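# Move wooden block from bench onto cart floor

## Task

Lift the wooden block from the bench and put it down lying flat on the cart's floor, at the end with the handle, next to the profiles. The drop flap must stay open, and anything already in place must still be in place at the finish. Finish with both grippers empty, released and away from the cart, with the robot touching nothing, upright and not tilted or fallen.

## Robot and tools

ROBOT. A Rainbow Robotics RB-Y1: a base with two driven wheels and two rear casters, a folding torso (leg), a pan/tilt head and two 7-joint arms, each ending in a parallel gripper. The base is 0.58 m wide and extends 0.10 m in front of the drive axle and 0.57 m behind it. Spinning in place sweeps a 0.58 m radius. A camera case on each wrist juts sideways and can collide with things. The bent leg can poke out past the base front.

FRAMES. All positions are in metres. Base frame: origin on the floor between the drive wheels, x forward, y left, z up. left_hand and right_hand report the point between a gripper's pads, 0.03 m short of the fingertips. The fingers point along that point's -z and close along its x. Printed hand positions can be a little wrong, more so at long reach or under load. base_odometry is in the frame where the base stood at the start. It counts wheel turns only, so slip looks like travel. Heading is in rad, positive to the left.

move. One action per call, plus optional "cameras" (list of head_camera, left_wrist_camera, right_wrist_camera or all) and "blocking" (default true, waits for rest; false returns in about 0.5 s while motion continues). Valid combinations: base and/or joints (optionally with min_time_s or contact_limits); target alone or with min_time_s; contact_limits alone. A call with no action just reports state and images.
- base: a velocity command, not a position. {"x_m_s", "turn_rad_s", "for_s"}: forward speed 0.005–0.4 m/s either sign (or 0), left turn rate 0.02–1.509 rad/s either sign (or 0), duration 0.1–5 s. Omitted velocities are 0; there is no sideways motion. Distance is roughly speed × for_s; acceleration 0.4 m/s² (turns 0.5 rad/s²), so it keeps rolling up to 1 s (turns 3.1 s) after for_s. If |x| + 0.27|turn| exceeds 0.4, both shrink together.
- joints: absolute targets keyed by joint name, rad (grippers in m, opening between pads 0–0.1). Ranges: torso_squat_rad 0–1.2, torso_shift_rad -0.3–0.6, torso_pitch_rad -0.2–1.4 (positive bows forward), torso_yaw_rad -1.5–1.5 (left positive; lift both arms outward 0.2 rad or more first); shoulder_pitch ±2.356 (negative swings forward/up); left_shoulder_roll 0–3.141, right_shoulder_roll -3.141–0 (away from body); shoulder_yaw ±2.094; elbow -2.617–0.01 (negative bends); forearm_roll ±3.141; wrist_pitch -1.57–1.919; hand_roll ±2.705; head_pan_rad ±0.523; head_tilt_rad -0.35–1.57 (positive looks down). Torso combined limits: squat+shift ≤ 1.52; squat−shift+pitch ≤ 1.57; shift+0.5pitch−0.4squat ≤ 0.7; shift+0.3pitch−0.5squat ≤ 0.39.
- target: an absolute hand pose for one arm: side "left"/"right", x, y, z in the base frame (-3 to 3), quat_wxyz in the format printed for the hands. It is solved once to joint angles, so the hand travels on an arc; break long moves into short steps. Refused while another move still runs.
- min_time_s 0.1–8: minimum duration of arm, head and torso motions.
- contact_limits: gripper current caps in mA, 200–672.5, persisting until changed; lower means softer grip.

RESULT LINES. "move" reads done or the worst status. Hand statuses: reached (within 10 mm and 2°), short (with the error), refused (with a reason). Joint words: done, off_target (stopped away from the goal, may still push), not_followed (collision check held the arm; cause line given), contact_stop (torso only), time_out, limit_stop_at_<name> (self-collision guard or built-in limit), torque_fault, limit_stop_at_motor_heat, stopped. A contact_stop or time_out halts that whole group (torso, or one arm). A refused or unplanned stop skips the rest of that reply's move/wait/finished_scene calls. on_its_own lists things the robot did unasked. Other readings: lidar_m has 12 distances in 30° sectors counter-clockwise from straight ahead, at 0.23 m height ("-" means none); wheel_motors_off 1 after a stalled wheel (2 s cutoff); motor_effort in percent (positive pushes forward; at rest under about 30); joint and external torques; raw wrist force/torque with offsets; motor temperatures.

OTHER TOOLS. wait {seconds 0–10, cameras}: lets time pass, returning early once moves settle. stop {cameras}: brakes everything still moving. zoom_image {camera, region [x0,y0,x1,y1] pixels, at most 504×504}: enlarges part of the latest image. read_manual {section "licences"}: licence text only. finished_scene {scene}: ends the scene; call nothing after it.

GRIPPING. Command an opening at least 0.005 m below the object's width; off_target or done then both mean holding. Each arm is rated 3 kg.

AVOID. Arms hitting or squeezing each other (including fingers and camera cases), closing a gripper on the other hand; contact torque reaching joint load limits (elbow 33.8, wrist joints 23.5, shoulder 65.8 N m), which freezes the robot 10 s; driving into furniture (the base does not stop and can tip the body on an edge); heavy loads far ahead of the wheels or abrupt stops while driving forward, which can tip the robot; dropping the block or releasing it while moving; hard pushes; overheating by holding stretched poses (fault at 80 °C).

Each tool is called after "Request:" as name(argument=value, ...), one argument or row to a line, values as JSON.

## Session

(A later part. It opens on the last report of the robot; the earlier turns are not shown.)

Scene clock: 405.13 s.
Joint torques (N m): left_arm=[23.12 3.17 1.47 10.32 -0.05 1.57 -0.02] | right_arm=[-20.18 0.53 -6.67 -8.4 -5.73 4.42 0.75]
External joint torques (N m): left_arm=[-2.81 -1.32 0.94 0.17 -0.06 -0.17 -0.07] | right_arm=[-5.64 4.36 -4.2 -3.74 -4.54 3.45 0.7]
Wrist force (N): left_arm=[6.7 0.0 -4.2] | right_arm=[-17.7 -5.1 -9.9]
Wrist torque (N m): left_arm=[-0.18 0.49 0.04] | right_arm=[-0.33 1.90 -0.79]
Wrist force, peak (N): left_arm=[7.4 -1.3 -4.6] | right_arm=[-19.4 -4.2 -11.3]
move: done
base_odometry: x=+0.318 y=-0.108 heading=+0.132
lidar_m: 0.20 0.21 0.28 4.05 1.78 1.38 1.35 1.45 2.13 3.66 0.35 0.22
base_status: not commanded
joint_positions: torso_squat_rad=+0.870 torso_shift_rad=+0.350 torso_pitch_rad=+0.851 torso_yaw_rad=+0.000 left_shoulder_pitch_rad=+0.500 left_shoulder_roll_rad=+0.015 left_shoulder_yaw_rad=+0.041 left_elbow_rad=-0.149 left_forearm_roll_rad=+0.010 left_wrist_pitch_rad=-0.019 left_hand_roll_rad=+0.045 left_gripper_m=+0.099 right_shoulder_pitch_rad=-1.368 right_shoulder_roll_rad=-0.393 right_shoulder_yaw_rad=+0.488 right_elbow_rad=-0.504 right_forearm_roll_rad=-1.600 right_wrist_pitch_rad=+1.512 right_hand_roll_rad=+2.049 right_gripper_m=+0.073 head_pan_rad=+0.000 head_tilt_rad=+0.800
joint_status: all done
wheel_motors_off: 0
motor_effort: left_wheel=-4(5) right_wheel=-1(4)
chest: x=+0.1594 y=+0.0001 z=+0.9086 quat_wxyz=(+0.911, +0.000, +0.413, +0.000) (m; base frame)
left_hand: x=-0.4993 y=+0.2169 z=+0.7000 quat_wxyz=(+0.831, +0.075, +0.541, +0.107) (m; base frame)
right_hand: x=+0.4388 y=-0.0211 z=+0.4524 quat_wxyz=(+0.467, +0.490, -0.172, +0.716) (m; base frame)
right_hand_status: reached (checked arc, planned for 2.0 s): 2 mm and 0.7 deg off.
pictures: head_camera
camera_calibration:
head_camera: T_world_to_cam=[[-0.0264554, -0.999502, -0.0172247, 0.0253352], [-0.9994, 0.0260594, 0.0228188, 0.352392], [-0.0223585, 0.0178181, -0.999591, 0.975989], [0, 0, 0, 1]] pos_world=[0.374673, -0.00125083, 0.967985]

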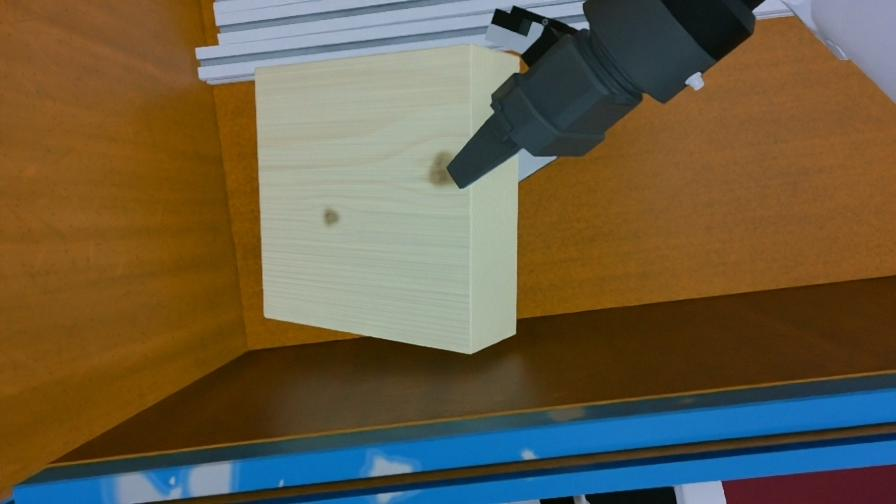

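Request:
move(
  target={"side":"right","x":0.426,"y":-0.02,"z":0.437,"quat_wxyz":[0.4635,0.494,-0.172,0.715]},
  min_time_s=1.5,
  cameras=["head_camera"],
)

Request:
move(
  joints={"right_gripper_m":0.085},
  cameras=["head_camera"],
)

Request:
move(
  joints={"right_gripper_m":0.1},
  cameras=["head_camera","right_wrist_camera"],
)

Scene clock: 409.70 s.
Joint torques (N m): left_arm=[22.96 3.43 1.46 10.53 -0.08 1.63 0] | right_arm=[-13.61 -3.84 2.05 -2.32 3.18 -1.83 0.45]
External joint torques (N m): left_arm=[-2.96 -1.06 0.93 0.39 -0.09 -0.1 -0.05] | right_arm=[0.74 -0.49 3.99 1.79 4.27 -3.02 0.4]
Wrist force (N): left_arm=[6.5 -0.7 -3.7] | right_arm=[1.9 -1.1 2.6]
Wrist torque (N m): left_arm=[-0.15 0.47 0.00] | right_arm=[0.38 -3.59 -0.41]
Wrist force, peak (N): left_arm=[7.8 -0.4 -4.0] | right_arm=[-18.3 -3.4 -10.8]
move: done
base_odometry: x=+0.318 y=-0.108 heading=+0.132
lidar_m: 0.20 0.20 0.26 4.05 1.78 1.38 1.34 1.46 2.12 3.66 0.34 0.21
base_status: not commanded
joint_positions: torso_squat_rad=+0.870 torso_shift_rad=+0.350 torso_pitch_rad=+0.850 torso_yaw_rad=+0.000 left_shoulder_pitch_rad=+0.500 left_shoulder_roll_rad=+0.015 left_shoulder_yaw_rad=+0.041 left_elbow_rad=-0.149 left_forearm_roll_rad=+0.010 left_wrist_pitch_rad=-0.019 left_hand_roll_rad=+0.045 left_gripper_m=+0.099 right_shoulder_pitch_rad=-1.393 right_shoulder_roll_rad=-0.347 right_shoulder_yaw_rad=+0.490 right_elbow_rad=-0.362 right_forearm_roll_rad=-1.600 right_wrist_pitch_rad=+1.492 right_hand_roll_rad=+2.151 right_gripper_m=+0.074 head_pan_rad=+0.000 head_tilt_rad=+0.800
joint_status: all done
wheel_motors_off: 0
motor_effort: left_wheel=-5(6) right_wheel=-1(3)
chest: x=+0.1592 y=+0.0000 z=+0.9088 quat_wxyz=(+0.911, +0.000, +0.412, +0.000) (m; base frame)
left_hand: x=-0.4994 y=+0.2169 z=+0.6998 quat_wxyz=(+0.831, +0.075, +0.541, +0.107) (m; base frame)
right_hand: x=+0.4259 y=-0.0195 z=+0.4383 quat_wxyz=(+0.465, +0.491, -0.174, +0.716) (m; base frame)
right_hand_status: reached (checked arc, planned for 1.5 s): 1 mm and 0.5 deg off.
pictures: head_camera
camera_calibration:
head_camera: T_world_to_cam=[[-0.0264456, -0.999502, -0.0172413, 0.0253474], [-0.999413, 0.0260599, 0.0222192, 0.35277], [-0.0217588, 0.0178188, -0.999604, 0.976071], [0, 0, 0, 1]] pos_world=[0.374471, -0.00125083, 0.968283]

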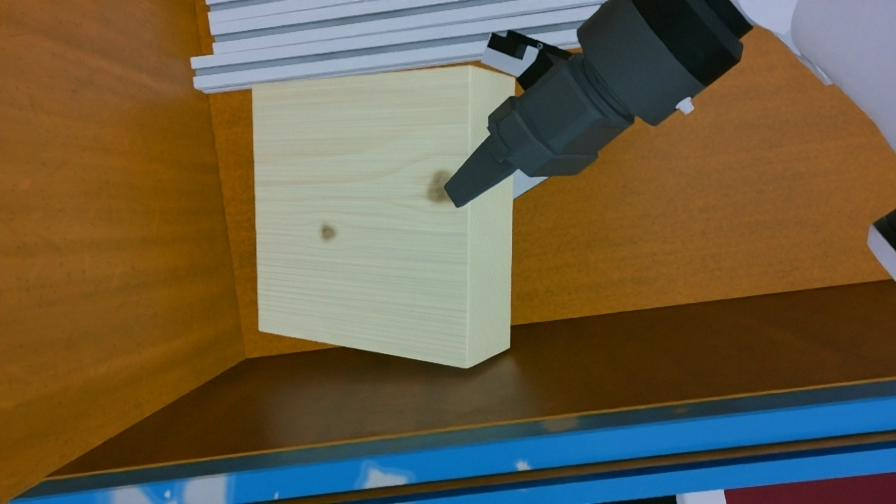

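Scene clock: 410.30 s.
Joint torques (N m): left_arm=[22.75 3.36 1.63 10.34 -0.07 1.58 0.11] | right_arm=[-14.93 -1.96 -1.32 -4.94 -2.03 2.08 0.34]
External joint torques (N m): left_arm=[-3.18 -1.13 1.1 0.19 -0.09 -0.16 0.06] | right_arm=[-0.61 1.39 0.63 -0.85 -0.94 0.88 0.3]
Wrist force (N): left_arm=[6.8 -0.9 -3.5] | right_arm=[-9.6 -1.1 -5.8]
Wrist torque (N m): left_arm=[-0.08 0.51 0.02] | right_arm=[-0.12 -0.09 -0.15]
Wrist force, peak (N): left_arm=[6.5 -0.8 -4.9] | right_arm=[-9.5 -1.1 -6.1]
move: done
base_odometry: x=+0.318 y=-0.108 heading=+0.132
lidar_m: 0.19 0.19 0.25 4.06 1.79 1.37 1.34 1.44 2.12 3.66 0.32 0.21
base_status: not commanded
joint_positions: torso_squat_rad=+0.870 torso_shift_rad=+0.350 torso_pitch_rad=+0.850 torso_yaw_rad=+0.000 left_shoulder_pitch_rad=+0.500 left_shoulder_roll_rad=+0.015 left_shoulder_yaw_rad=+0.041 left_elbow_rad=-0.149 left_forearm_roll_rad=+0.010 left_wrist_pitch_rad=-0.019 left_hand_roll_rad=+0.045 left_gripper_m=+0.099 right_shoulder_pitch_rad=-1.393 right_shoulder_roll_rad=-0.348 right_shoulder_yaw_rad=+0.491 right_elbow_rad=-0.362 right_forearm_roll_rad=-1.599 right_wrist_pitch_rad=+1.491 right_hand_roll_rad=+2.151 right_gripper_m=+0.085 head_pan_rad=+0.000 head_tilt_rad=+0.800
joint_status: all done
wheel_motors_off: 0
motor_effort: left_wheel=-3(8) right_wheel=-1(5)
chest: x=+0.1593 y=+0.0000 z=+0.9087 quat_wxyz=(+0.911, +0.000, +0.412, +0.000) (m; base frame)
left_hand: x=-0.4994 y=+0.2169 z=+0.6999 quat_wxyz=(+0.831, +0.075, +0.541, +0.107) (m; base frame)
right_hand: x=+0.4256 y=-0.0202 z=+0.4375 quat_wxyz=(+0.466, +0.490, -0.173, +0.716) (m; base frame)
pictures: head_camera
camera_calibration:
head_camera: T_world_to_cam=[[-0.0264522, -0.999501, -0.0172357, 0.0253427], [-0.999409, 0.0260631, 0.0224192, 0.352577], [-0.0219588, 0.0178185, -0.9996, 0.976042], [0, 0, 0, 1]] pos_world=[0.374472, -0.00125082, 0.968184]

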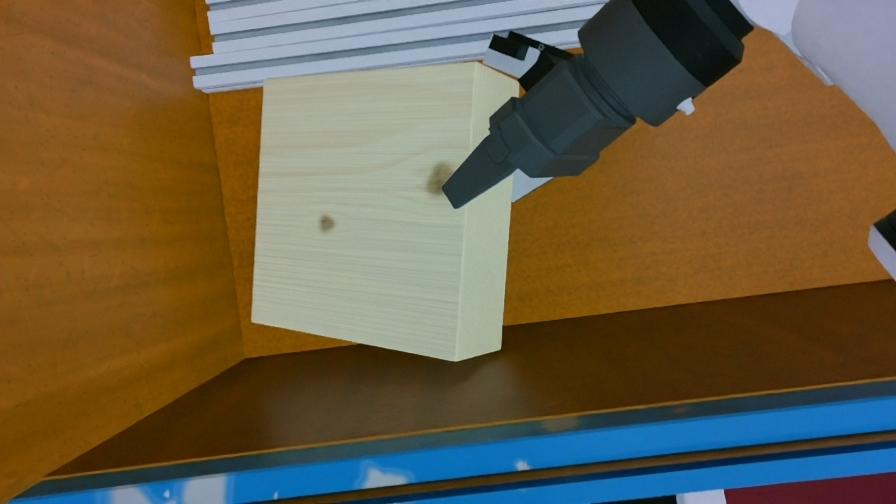

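Scene clock: 410.93 s.
Joint torques (N m): left_arm=[22.92 3.29 1.55 10.43 -0.03 1.51 0.18] | right_arm=[-15.19 -1.48 -1.24 -5 -2.02 2.25 0.37]
External joint torques (N m): left_arm=[-3 -1.2 1.02 0.29 -0.04 -0.23 0.13] | right_arm=[-0.87 1.88 0.69 -0.9 -0.93 1.06 0.33]
Wrist force (N): left_arm=[6.8 -0.2 -4.9] | right_arm=[-9.1 -0.2 -1.7]
Wrist torque (N m): left_arm=[-0.17 0.50 0.05] | right_arm=[-0.34 -0.04 -0.18]
Wrist force, peak (N): left_arm=[6.8 -0.2 -4.9] | right_arm=[-9.8 -0.9 -6.4]
move: done
base_odometry: x=+0.318 y=-0.108 heading=+0.132
lidar_m: 0.20 0.19 0.26 4.06 1.79 1.37 1.35 1.45 2.11 3.66 0.34 0.22
base_status: not commanded
joint_positions: torso_squat_rad=+0.870 torso_shift_rad=+0.350 torso_pitch_rad=+0.850 torso_yaw_rad=+0.000 left_shoulder_pitch_rad=+0.500 left_shoulder_roll_rad=+0.015 left_shoulder_yaw_rad=+0.041 left_elbow_rad=-0.149 left_forearm_roll_rad=+0.010 left_wrist_pitch_rad=-0.019 left_hand_roll_rad=+0.045 left_gripper_m=+0.099 right_shoulder_pitch_rad=-1.393 right_shoulder_roll_rad=-0.348 right_shoulder_yaw_rad=+0.491 right_elbow_rad=-0.362 right_forearm_roll_rad=-1.599 right_wrist_pitch_rad=+1.491 right_hand_roll_rad=+2.151 right_gripper_m=+0.099 head_pan_rad=+0.000 head_tilt_rad=+0.800
joint_status: all done
wheel_motors_off: 0
motor_effort: left_wheel=-4(4) right_wheel=+0(2)
chest: x=+0.1593 y=+0.0000 z=+0.9087 quat_wxyz=(+0.911, +0.000, +0.412, +0.000) (m; base frame)
left_hand: x=-0.4994 y=+0.2169 z=+0.6999 quat_wxyz=(+0.831, +0.075, +0.541, +0.107) (m; base frame)
right_hand: x=+0.4256 y=-0.0203 z=+0.4375 quat_wxyz=(+0.466, +0.490, -0.173, +0.716) (m; base frame)
pictures: head_camera, right_wrist_camera
camera_calibration:
head_camera: T_world_to_cam=[[-0.0264522, -0.999501, -0.0172357, 0.0253427], [-0.999409, 0.0260631, 0.0224192, 0.352577], [-0.0219588, 0.0178185, -0.9996, 0.976042], [0, 0, 0, 1]] pos_world=[0.374472, -0.00125082, 0.968184]
right_wrist_camera: T_world_to_cam=[[0.0949417, -0.464409, -0.880517, 0.334127], [-0.443149, -0.811755, 0.380359, 0.0328119], [-0.891406, 0.354089, -0.282872, 0.58258], [0, 0, 0, 1]] pos_world=[0.502134, -0.0244784, 0.44652]

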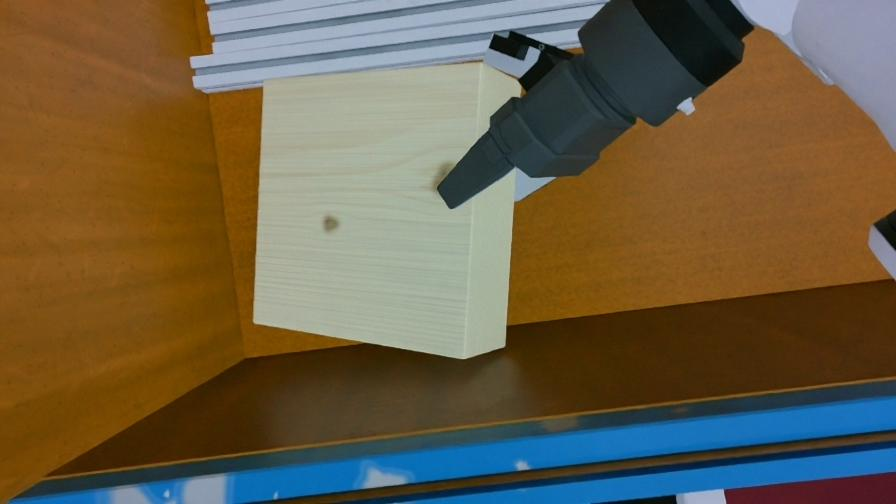

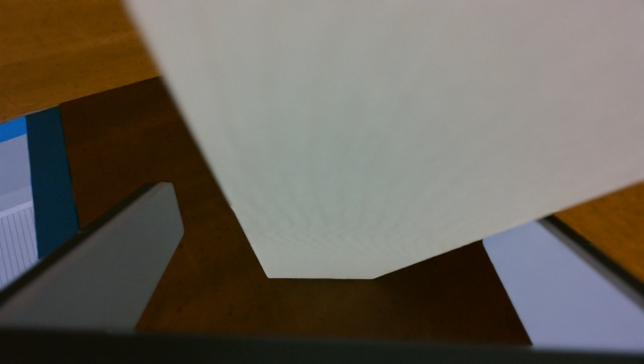

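Request:
move(
  joints={"torso_squat_rad":0.97},
  min_time_s=2,
  cameras=["head_camera"],
)

Scene clock: 414.67 s.
Joint torques (N m): left_arm=[22.83 3.38 1.49 10.48 -0.03 1.58 0.03] | right_arm=[-15.11 -1.12 -1.22 -4.96 -1.8 1.37 0.21]
External joint torques (N m): left_arm=[-3.09 -1.11 0.96 0.34 -0.04 -0.16 -0.02] | right_arm=[-0.78 2.24 0.72 -0.86 -0.72 0.18 0.16]
Wrist force (N): left_arm=[6.3 -0.8 -3.7] | right_arm=[-3.4 0.6 -0.9]
Wrist torque (N m): left_arm=[-0.10 0.49 0.04] | right_arm=[-0.09 0.07 -0.19]
Wrist force, peak (N): left_arm=[6.9 -1.1 -4.7] | right_arm=[-10.1 -2.6 1.1]
move: done
base_odometry: x=+0.318 y=-0.108 heading=+0.132
lidar_m: 0.20 0.19 0.27 4.07 1.78 1.39 1.35 1.45 2.12 3.67 0.34 0.22
base_status: not commanded
joint_positions: torso_squat_rad=+0.970 torso_shift_rad=+0.350 torso_pitch_rad=+0.850 torso_yaw_rad=+0.000 left_shoulder_pitch_rad=+0.500 left_shoulder_roll_rad=+0.015 left_shoulder_yaw_rad=+0.041 left_elbow_rad=-0.149 left_forearm_roll_rad=+0.010 left_wrist_pitch_rad=-0.019 left_hand_roll_rad=+0.045 left_gripper_m=+0.099 right_shoulder_pitch_rad=-1.393 right_shoulder_roll_rad=-0.348 right_shoulder_yaw_rad=+0.491 right_elbow_rad=-0.362 right_forearm_roll_rad=-1.599 right_wrist_pitch_rad=+1.491 right_hand_roll_rad=+2.151 right_gripper_m=+0.099 head_pan_rad=+0.000 head_tilt_rad=+0.800
joint_status: all done
wheel_motors_off: 0
motor_effort: left_wheel=-3(5) right_wheel=-2(3)
chest: x=+0.1401 y=+0.0000 z=+0.8565 quat_wxyz=(+0.911, +0.000, +0.412, +0.000) (m; base frame)
left_hand: x=-0.5185 y=+0.2169 z=+0.6475 quat_wxyz=(+0.831, +0.075, +0.541, +0.107) (m; base frame)
right_hand: x=+0.4066 y=-0.0203 z=+0.3854 quat_wxyz=(+0.466, +0.490, -0.173, +0.716) (m; base frame)
pictures: head_camera
camera_calibration:
head_camera: T_world_to_cam=[[-0.0264489, -0.999501, -0.0172412, 0.0239417], [-0.999413, 0.0260633, 0.0222193, 0.334843], [-0.0217589, 0.0178188, -0.999604, 0.923376], [0, 0, 0, 1]] pos_world=[0.355371, -0.00125082, 0.915983]

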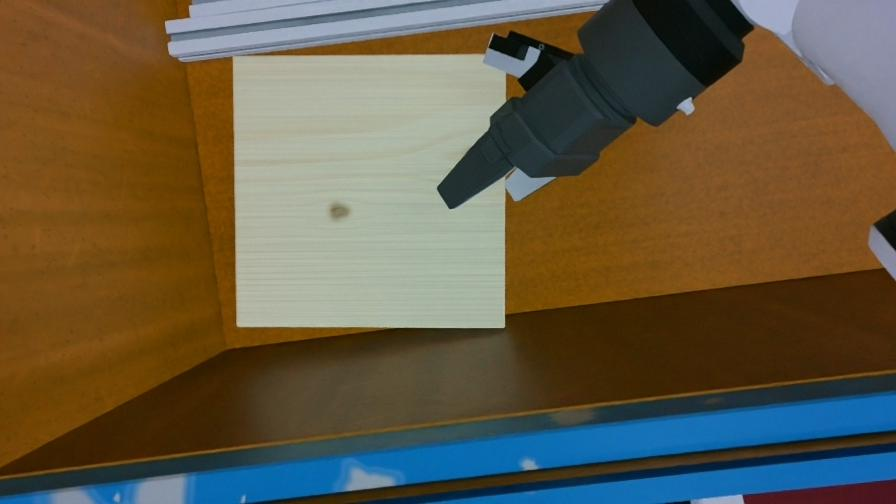

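Request:
move(
  target={"side":"right","x":0.44,"y":-0.07,"z":0.385,"quat_wxyz":[0.466,0.490,-0.173,0.716]},
  min_time_s=2,
  cameras=["head_camera"],
)

Request:
move(
  target={"side":"right","x":0.48,"y":-0.15,"z":0.42,"quat_wxyz":[0.466,0.490,-0.173,0.716]},
  min_time_s=2,
  cameras=["head_camera"],
)

Scene clock: 418.53 s.
Joint torques (N m): left_arm=[22.97 3.54 1.34 10.39 -0.01 1.63 0.12] | right_arm=[-17.43 -6.6 -4.16 -2.87 -1.41 1.57 0.26]
External joint torques (N m): left_arm=[-2.95 -0.95 0.81 0.25 -0.02 -0.1 0.07] | right_arm=[-2.45 -1.05 -2.35 0.66 -0.45 0.36 0.22]
Wrist force (N): left_arm=[6.6 -0.5 -4.1] | right_arm=[-3.3 0.0 -2.7]
Wrist torque (N m): left_arm=[-0.11 0.52 0.07] | right_arm=[-0.14 0.01 -0.14]
Wrist force, peak (N): left_arm=[6.8 -0.5 -4.9] | right_arm=[-4.4 1.0 -2.6]
move: short
base_odometry: x=+0.318 y=-0.108 heading=+0.132
lidar_m: 0.19 0.20 0.26 4.05 1.79 1.37 1.36 1.46 2.13 3.65 0.34 0.21
base_status: not commanded
joint_positions: torso_squat_rad=+0.970 torso_shift_rad=+0.350 torso_pitch_rad=+0.850 torso_yaw_rad=+0.000 left_shoulder_pitch_rad=+0.500 left_shoulder_roll_rad=+0.015 left_shoulder_yaw_rad=+0.041 left_elbow_rad=-0.149 left_forearm_roll_rad=+0.010 left_wrist_pitch_rad=-0.019 left_hand_roll_rad=+0.045 left_gripper_m=+0.099 right_shoulder_pitch_rad=-1.444 right_shoulder_roll_rad=-0.427 right_shoulder_yaw_rad=+0.475 right_elbow_rad=-0.267 right_forearm_roll_rad=-1.602 right_wrist_pitch_rad=+1.508 right_hand_roll_rad=+2.233 right_gripper_m=+0.099 head_pan_rad=+0.000 head_tilt_rad=+0.800
joint_status: all done
wheel_motors_off: 0
motor_effort: left_wheel=-3(4) right_wheel=-1(3)
chest: x=+0.1401 y=+0.0000 z=+0.8565 quat_wxyz=(+0.911, +0.000, +0.412, +0.000) (m; base frame)
left_hand: x=-0.5185 y=+0.2169 z=+0.6475 quat_wxyz=(+0.831, +0.075, +0.541, +0.107) (m; base frame)
right_hand: x=+0.4391 y=-0.0699 z=+0.3853 quat_wxyz=(+0.484, +0.456, -0.179, +0.725) (m; base frame)
right_hand_status: short (checked arc, as near as the solve gets, planned for 2.0 s): 1 mm and 4.6 deg off. The place is met; only the turn is off.
pictures: head_camera
camera_calibration:
head_camera: T_world_to_cam=[[-0.0264489, -0.999501, -0.0172412, 0.0239417], [-0.999413, 0.0260633, 0.0222193, 0.334843], [-0.0217589, 0.0178188, -0.999604, 0.923376], [0, 0, 0, 1]] pos_world=[0.355371, -0.00125082, 0.915983]

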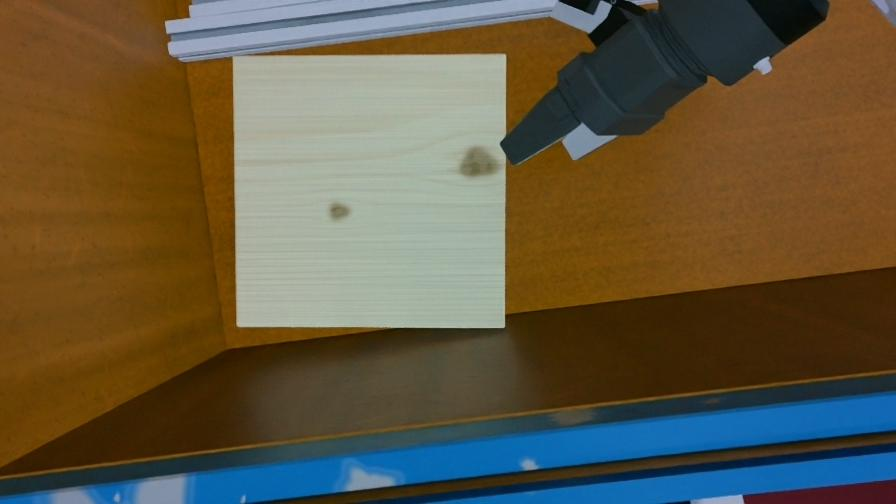

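Scene clock: 420.87 s.
Joint torques (N m): left_arm=[22.56 3.35 1.42 10.41 -0.12 1.61 0.06] | right_arm=[-17.59 -10.45 -3.89 -2.66 -1.34 1.54 0.21]
External joint torques (N m): left_arm=[-3.36 -1.14 0.89 0.27 -0.14 -0.13 0.01] | right_arm=[-2.05 -1.37 -1.82 0.54 -0.45 0.34 0.17]
Wrist force (N): left_arm=[6.8 -0.4 -3.8] | right_arm=[-3.6 0.3 -3.3]
Wrist torque (N m): left_arm=[-0.13 0.55 0.05] | right_arm=[-0.16 -0.03 -0.14]
Wrist force, peak (N): left_arm=[7.4 0.0 -4.4] | right_arm=[-3.5 -0.1 -3.5]
move: short
base_odometry: x=+0.318 y=-0.108 heading=+0.132
lidar_m: 0.20 0.20 0.26 4.07 1.78 1.37 1.34 1.44 2.11 3.67 0.35 0.22
base_status: not commanded
joint_positions: torso_squat_rad=+0.970 torso_shift_rad=+0.350 torso_pitch_rad=+0.850 torso_yaw_rad=+0.000 left_shoulder_pitch_rad=+0.500 left_shoulder_roll_rad=+0.015 left_shoulder_yaw_rad=+0.041 left_elbow_rad=-0.149 left_forearm_roll_rad=+0.010 left_wrist_pitch_rad=-0.019 left_hand_roll_rad=+0.045 left_gripper_m=+0.099 right_shoulder_pitch_rad=-1.485 right_shoulder_roll_rad=-0.599 right_shoulder_yaw_rad=+0.458 right_elbow_rad=-0.267 right_forearm_roll_rad=-1.615 right_wrist_pitch_rad=+1.639 right_hand_roll_rad=+2.268 right_gripper_m=+0.099 head_pan_rad=+0.000 head_tilt_rad=+0.800
joint_status: all done
wheel_motors_off: 0
motor_effort: left_wheel=-3(4) right_wheel=-1(3)
chest: x=+0.1402 y=+0.0000 z=+0.8565 quat_wxyz=(+0.911, +0.000, +0.412, +0.000) (m; base frame)
left_hand: x=-0.5185 y=+0.2169 z=+0.6475 quat_wxyz=(+0.831, +0.075, +0.541, +0.107) (m; base frame)
right_hand: x=+0.4791 y=-0.1498 z=+0.4202 quat_wxyz=(+0.494, +0.437, -0.181, +0.730) (m; base frame)
right_hand_status: short (checked arc, as near as the solve gets, planned for 2.0 s): 1 mm and 7.1 deg off. The place is met; only the turn is off.
pictures: head_camera
camera_calibration:
head_camera: T_world_to_cam=[[-0.0264489, -0.999501, -0.0172412, 0.0239417], [-0.999413, 0.0260633, 0.0222193, 0.334843], [-0.0217589, 0.0178188, -0.999604, 0.923376], [0, 0, 0, 1]] pos_world=[0.355371, -0.00125082, 0.915983]

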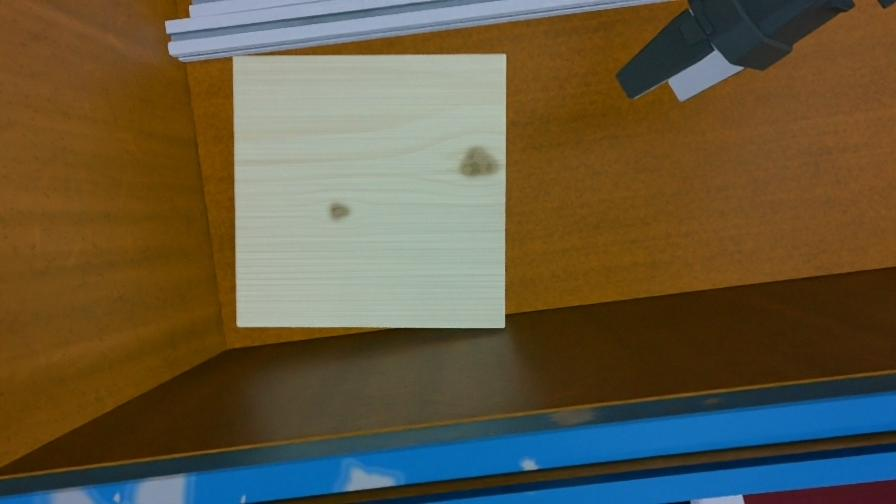

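Request:
move(
  joints={"torso_squat_rad":0.4,"torso_shift_rad":0.2,"torso_pitch_rad":0.5},
)

Request:
move(
  base={"x_m_s":-0.2,"for_s":2.5},
  cameras=["head_camera"],
)

Request:
move(
  joints={"torso_squat_rad":0.35,"torso_shift_rad":0.0,"torso_pitch_rad":0.2,"right_shoulder_pitch_rad":0,"right_elbow_rad":-0.3,"right_shoulder_roll_rad":-0.2,"right_wrist_pitch_rad":0,"left_shoulder_pitch_rad":0.05,"right_shoulder_yaw_rad":0,"right_forearm_roll_rad":0,"right_hand_roll_rad":0,"head_tilt_rad":0.5},
  min_time_s=4,
  cameras=["head_camera"],
)

Scene clock: 425.47 s.
Joint torques (N m): left_arm=[18.96 2.37 1.13 8.61 -0.11 1.13 0.07] | right_arm=[-22.18 -10.56 -4.45 -4.54 -1.44 0.83 0.26]
External joint torques (N m): left_arm=[-2.48 -1.28 0.7 0.12 -0.12 -0.2 0.03] | right_arm=[-1.06 -0.55 -1.77 0.06 -0.32 0.21 0.22]
Wrist force (N): left_arm=[5.7 0.3 -6.0] | right_arm=[-2.9 2.3 -4.3]
Wrist torque (N m): left_arm=[-0.25 0.46 0.07] | right_arm=[-0.25 0.03 -0.17]
Wrist force, peak (N): left_arm=[7.3 -0.9 -4.3] | right_arm=[-2.9 2.3 -4.3]
move: done
base_odometry: x=+0.318 y=-0.108 heading=+0.132
lidar_m: 0.20 0.21 0.26 4.06 1.78 1.38 1.34 1.46 2.13 3.67 0.34 0.22
base_status: not commanded
joint_positions: torso_squat_rad=+0.400 torso_shift_rad=+0.200 torso_pitch_rad=+0.500 torso_yaw_rad=+0.000 left_shoulder_pitch_rad=+0.500 left_shoulder_roll_rad=+0.015 left_shoulder_yaw_rad=+0.041 left_elbow_rad=-0.149 left_forearm_roll_rad=+0.010 left_wrist_pitch_rad=-0.019 left_hand_roll_rad=+0.045 left_gripper_m=+0.099 right_shoulder_pitch_rad=-1.485 right_shoulder_roll_rad=-0.599 right_shoulder_yaw_rad=+0.458 right_elbow_rad=-0.267 right_forearm_roll_rad=-1.615 right_wrist_pitch_rad=+1.639 right_hand_roll_rad=+2.268 right_gripper_m=+0.099 head_pan_rad=+0.000 head_tilt_rad=+0.800
joint_status: all done
wheel_motors_off: 0
motor_effort: left_wheel=+0(4) right_wheel=-2(4)
chest: x=+0.0484 y=+0.0001 z=+1.1839 quat_wxyz=(+0.969, +0.000, +0.247, +0.000) (m; base frame)
left_hand: x=-0.4986 y=+0.2169 z=+0.7618 quat_wxyz=(+0.912, +0.056, +0.388, +0.118) (m; base frame)
right_hand: x=+0.5166 y=-0.1498 z=+0.8905 quat_wxyz=(+0.455, +0.303, -0.264, +0.795) (m; base frame)
pictures: none

Scene clock: 428.90 s.
Joint torques (N m): left_arm=[18.63 2.58 1.26 8.69 -0.08 1.15 0.03] | right_arm=[-22.01 -10.43 -4.5 -4.85 -1.35 0.73 0.22]
External joint torques (N m): left_arm=[-2.81 -1.07 0.82 0.2 -0.09 -0.18 -0.01] | right_arm=[-0.89 -0.41 -1.82 -0.24 -0.23 0.12 0.18]
Wrist force (N): left_arm=[5.3 -0.6 -5.2] | right_arm=[-2.7 1.9 -4.0]
Wrist torque (N m): left_arm=[-0.15 0.43 0.02] | right_arm=[-0.21 0.02 -0.14]
Wrist force, peak (N): left_arm=[6.3 0.4 -6.1] | right_arm=[-3.2 1.9 -4.6]
move: done
base_odometry: x=-0.178 y=-0.174 heading=+0.132
lidar_m: 0.69 0.71 1.83 2.55 1.12 0.85 0.84 0.92 1.36 4.87 1.12 0.75
base_status: done (sent for 2.5 of 2.5 s)
joint_positions: torso_squat_rad=+0.400 torso_shift_rad=+0.200 torso_pitch_rad=+0.500 torso_yaw_rad=+0.000 left_shoulder_pitch_rad=+0.500 left_shoulder_roll_rad=+0.015 left_shoulder_yaw_rad=+0.041 left_elbow_rad=-0.149 left_forearm_roll_rad=+0.010 left_wrist_pitch_rad=-0.019 left_hand_roll_rad=+0.045 left_gripper_m=+0.099 right_shoulder_pitch_rad=-1.485 right_shoulder_roll_rad=-0.599 right_shoulder_yaw_rad=+0.458 right_elbow_rad=-0.267 right_forearm_roll_rad=-1.615 right_wrist_pitch_rad=+1.639 right_hand_roll_rad=+2.268 right_gripper_m=+0.099 head_pan_rad=+0.000 head_tilt_rad=+0.800
joint_status: not commanded
wheel_motors_off: 0
motor_effort: left_wheel=+6(22) right_wheel=-8(28)
chest: x=+0.0485 y=+0.0001 z=+1.1839 quat_wxyz=(+0.969, +0.000, +0.247, +0.000) (m; base frame)
left_hand: x=-0.4986 y=+0.2169 z=+0.7619 quat_wxyz=(+0.912, +0.056, +0.388, +0.118) (m; base frame)
right_hand: x=+0.5166 y=-0.1498 z=+0.8905 quat_wxyz=(+0.455, +0.303, -0.264, +0.795) (m; base frame)
pictures: head_camera
camera_calibration:
head_camera: T_world_to_cam=[[-0.0189344, -0.999502, -0.0252601, 0.0362901], [-0.946477, 0.0260605, -0.321716, 0.640491], [0.322214, 0.0178166, -0.946499, 1.1692], [0, 0, 0, 1]] pos_world=[0.230163, -0.00125082, 1.31362]

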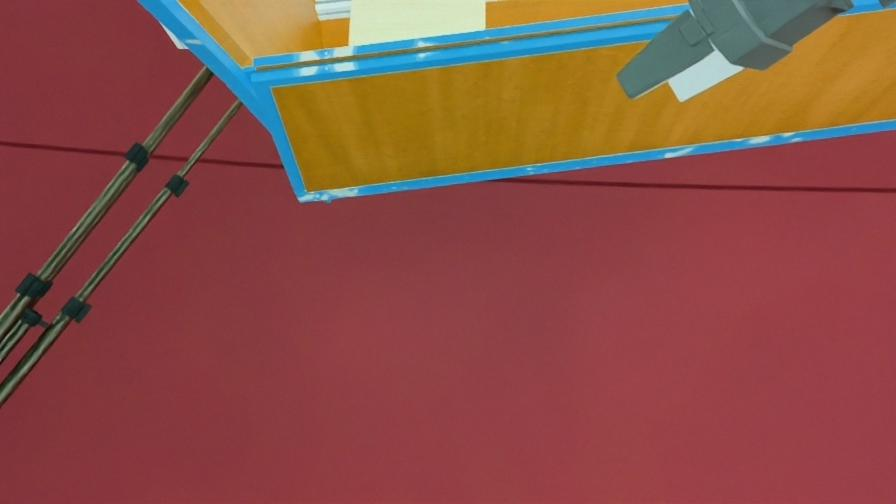

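Scene clock: 433.20 s.
Joint torques (N m): left_arm=[3.11 -0.29 0.99 2 -0.08 -0.22 -0.08] | right_arm=[3.67 -4.96 -2.9 -0.25 0.07 -0.3 -0.18]
External joint torques (N m): left_arm=[-1.79 -1.04 0.89 -0.17 -0.08 -0.26 -0.09] | right_arm=[1.23 0.95 -2.15 -0.47 0.06 -0.06 -0.19]
Wrist force (N): left_arm=[1.8 1.0 -7.3] | right_arm=[1.8 2.5 -6.4]
Wrist torque (N m): left_arm=[-0.26 0.25 0.08] | right_arm=[-0.23 0.34 0.08]
Wrist force, peak (N): left_arm=[4.9 0.2 -7.0] | right_arm=[1.7 2.8 -6.7]
move: done
base_odometry: x=-0.178 y=-0.174 heading=+0.133
lidar_m: 0.70 0.71 1.83 2.52 1.12 0.86 0.84 0.92 1.35 4.88 1.12 0.75
base_status: not commanded
joint_positions: torso_squat_rad=+0.350 torso_shift_rad=+0.000 torso_pitch_rad=+0.200 torso_yaw_rad=+0.000 left_shoulder_pitch_rad=+0.050 left_shoulder_roll_rad=+0.015 left_shoulder_yaw_rad=+0.041 left_elbow_rad=-0.149 left_forearm_roll_rad=+0.010 left_wrist_pitch_rad=-0.019 left_hand_roll_rad=+0.045 left_gripper_m=+0.099 right_shoulder_pitch_rad=+0.000 right_shoulder_roll_rad=-0.200 right_shoulder_yaw_rad=+0.000 right_elbow_rad=-0.300 right_forearm_roll_rad=+0.000 right_wrist_pitch_rad=+0.000 right_hand_roll_rad=+0.000 right_gripper_m=+0.099 head_pan_rad=+0.000 head_tilt_rad=+0.500
joint_status: all done
wheel_motors_off: 0
motor_effort: left_wheel=+9(9) right_wheel=-6(9)
chest: x=-0.1665 y=+0.0001 z=+1.2413 quat_wxyz=(+0.995, +0.000, +0.100, +0.000) (m; base frame)
left_hand: x=-0.2624 y=+0.2354 z=+0.5632 quat_wxyz=(+0.998, +0.014, +0.039, +0.054) (m; base frame)
right_hand: x=-0.1543 y=-0.3690 z=+0.5705 quat_wxyz=(+0.994, -0.097, -0.050, +0.025) (m; base frame)
pictures: head_camera
camera_calibration:
head_camera: T_world_to_cam=[[-0.00136597, -0.999502, -0.0315409, 0.0441721], [-0.599561, 0.0260616, -0.799904, 1.13486], [0.800328, 0.017818, -0.599298, 0.888117], [0, 0, 0, 1]] pos_world=[-0.0303049, -0.00125082, 1.44142]

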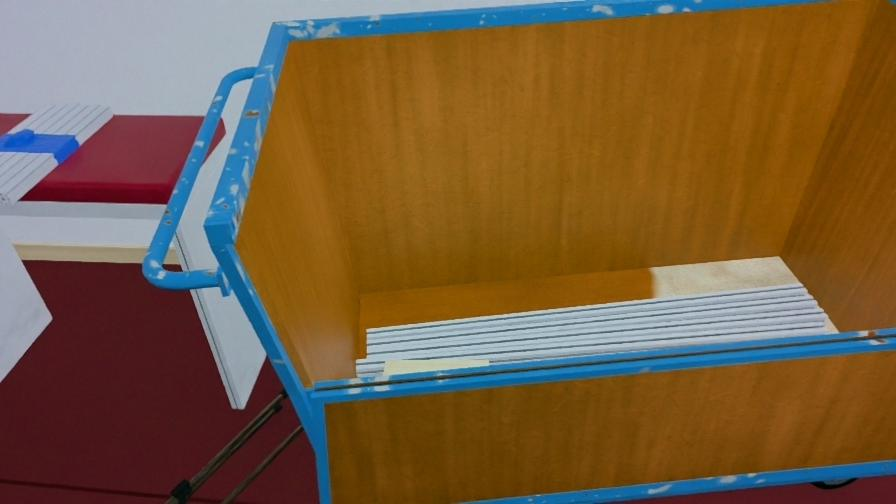

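Request:
finished_scene(
  scene=1,
)

The scene is finished: the task was done.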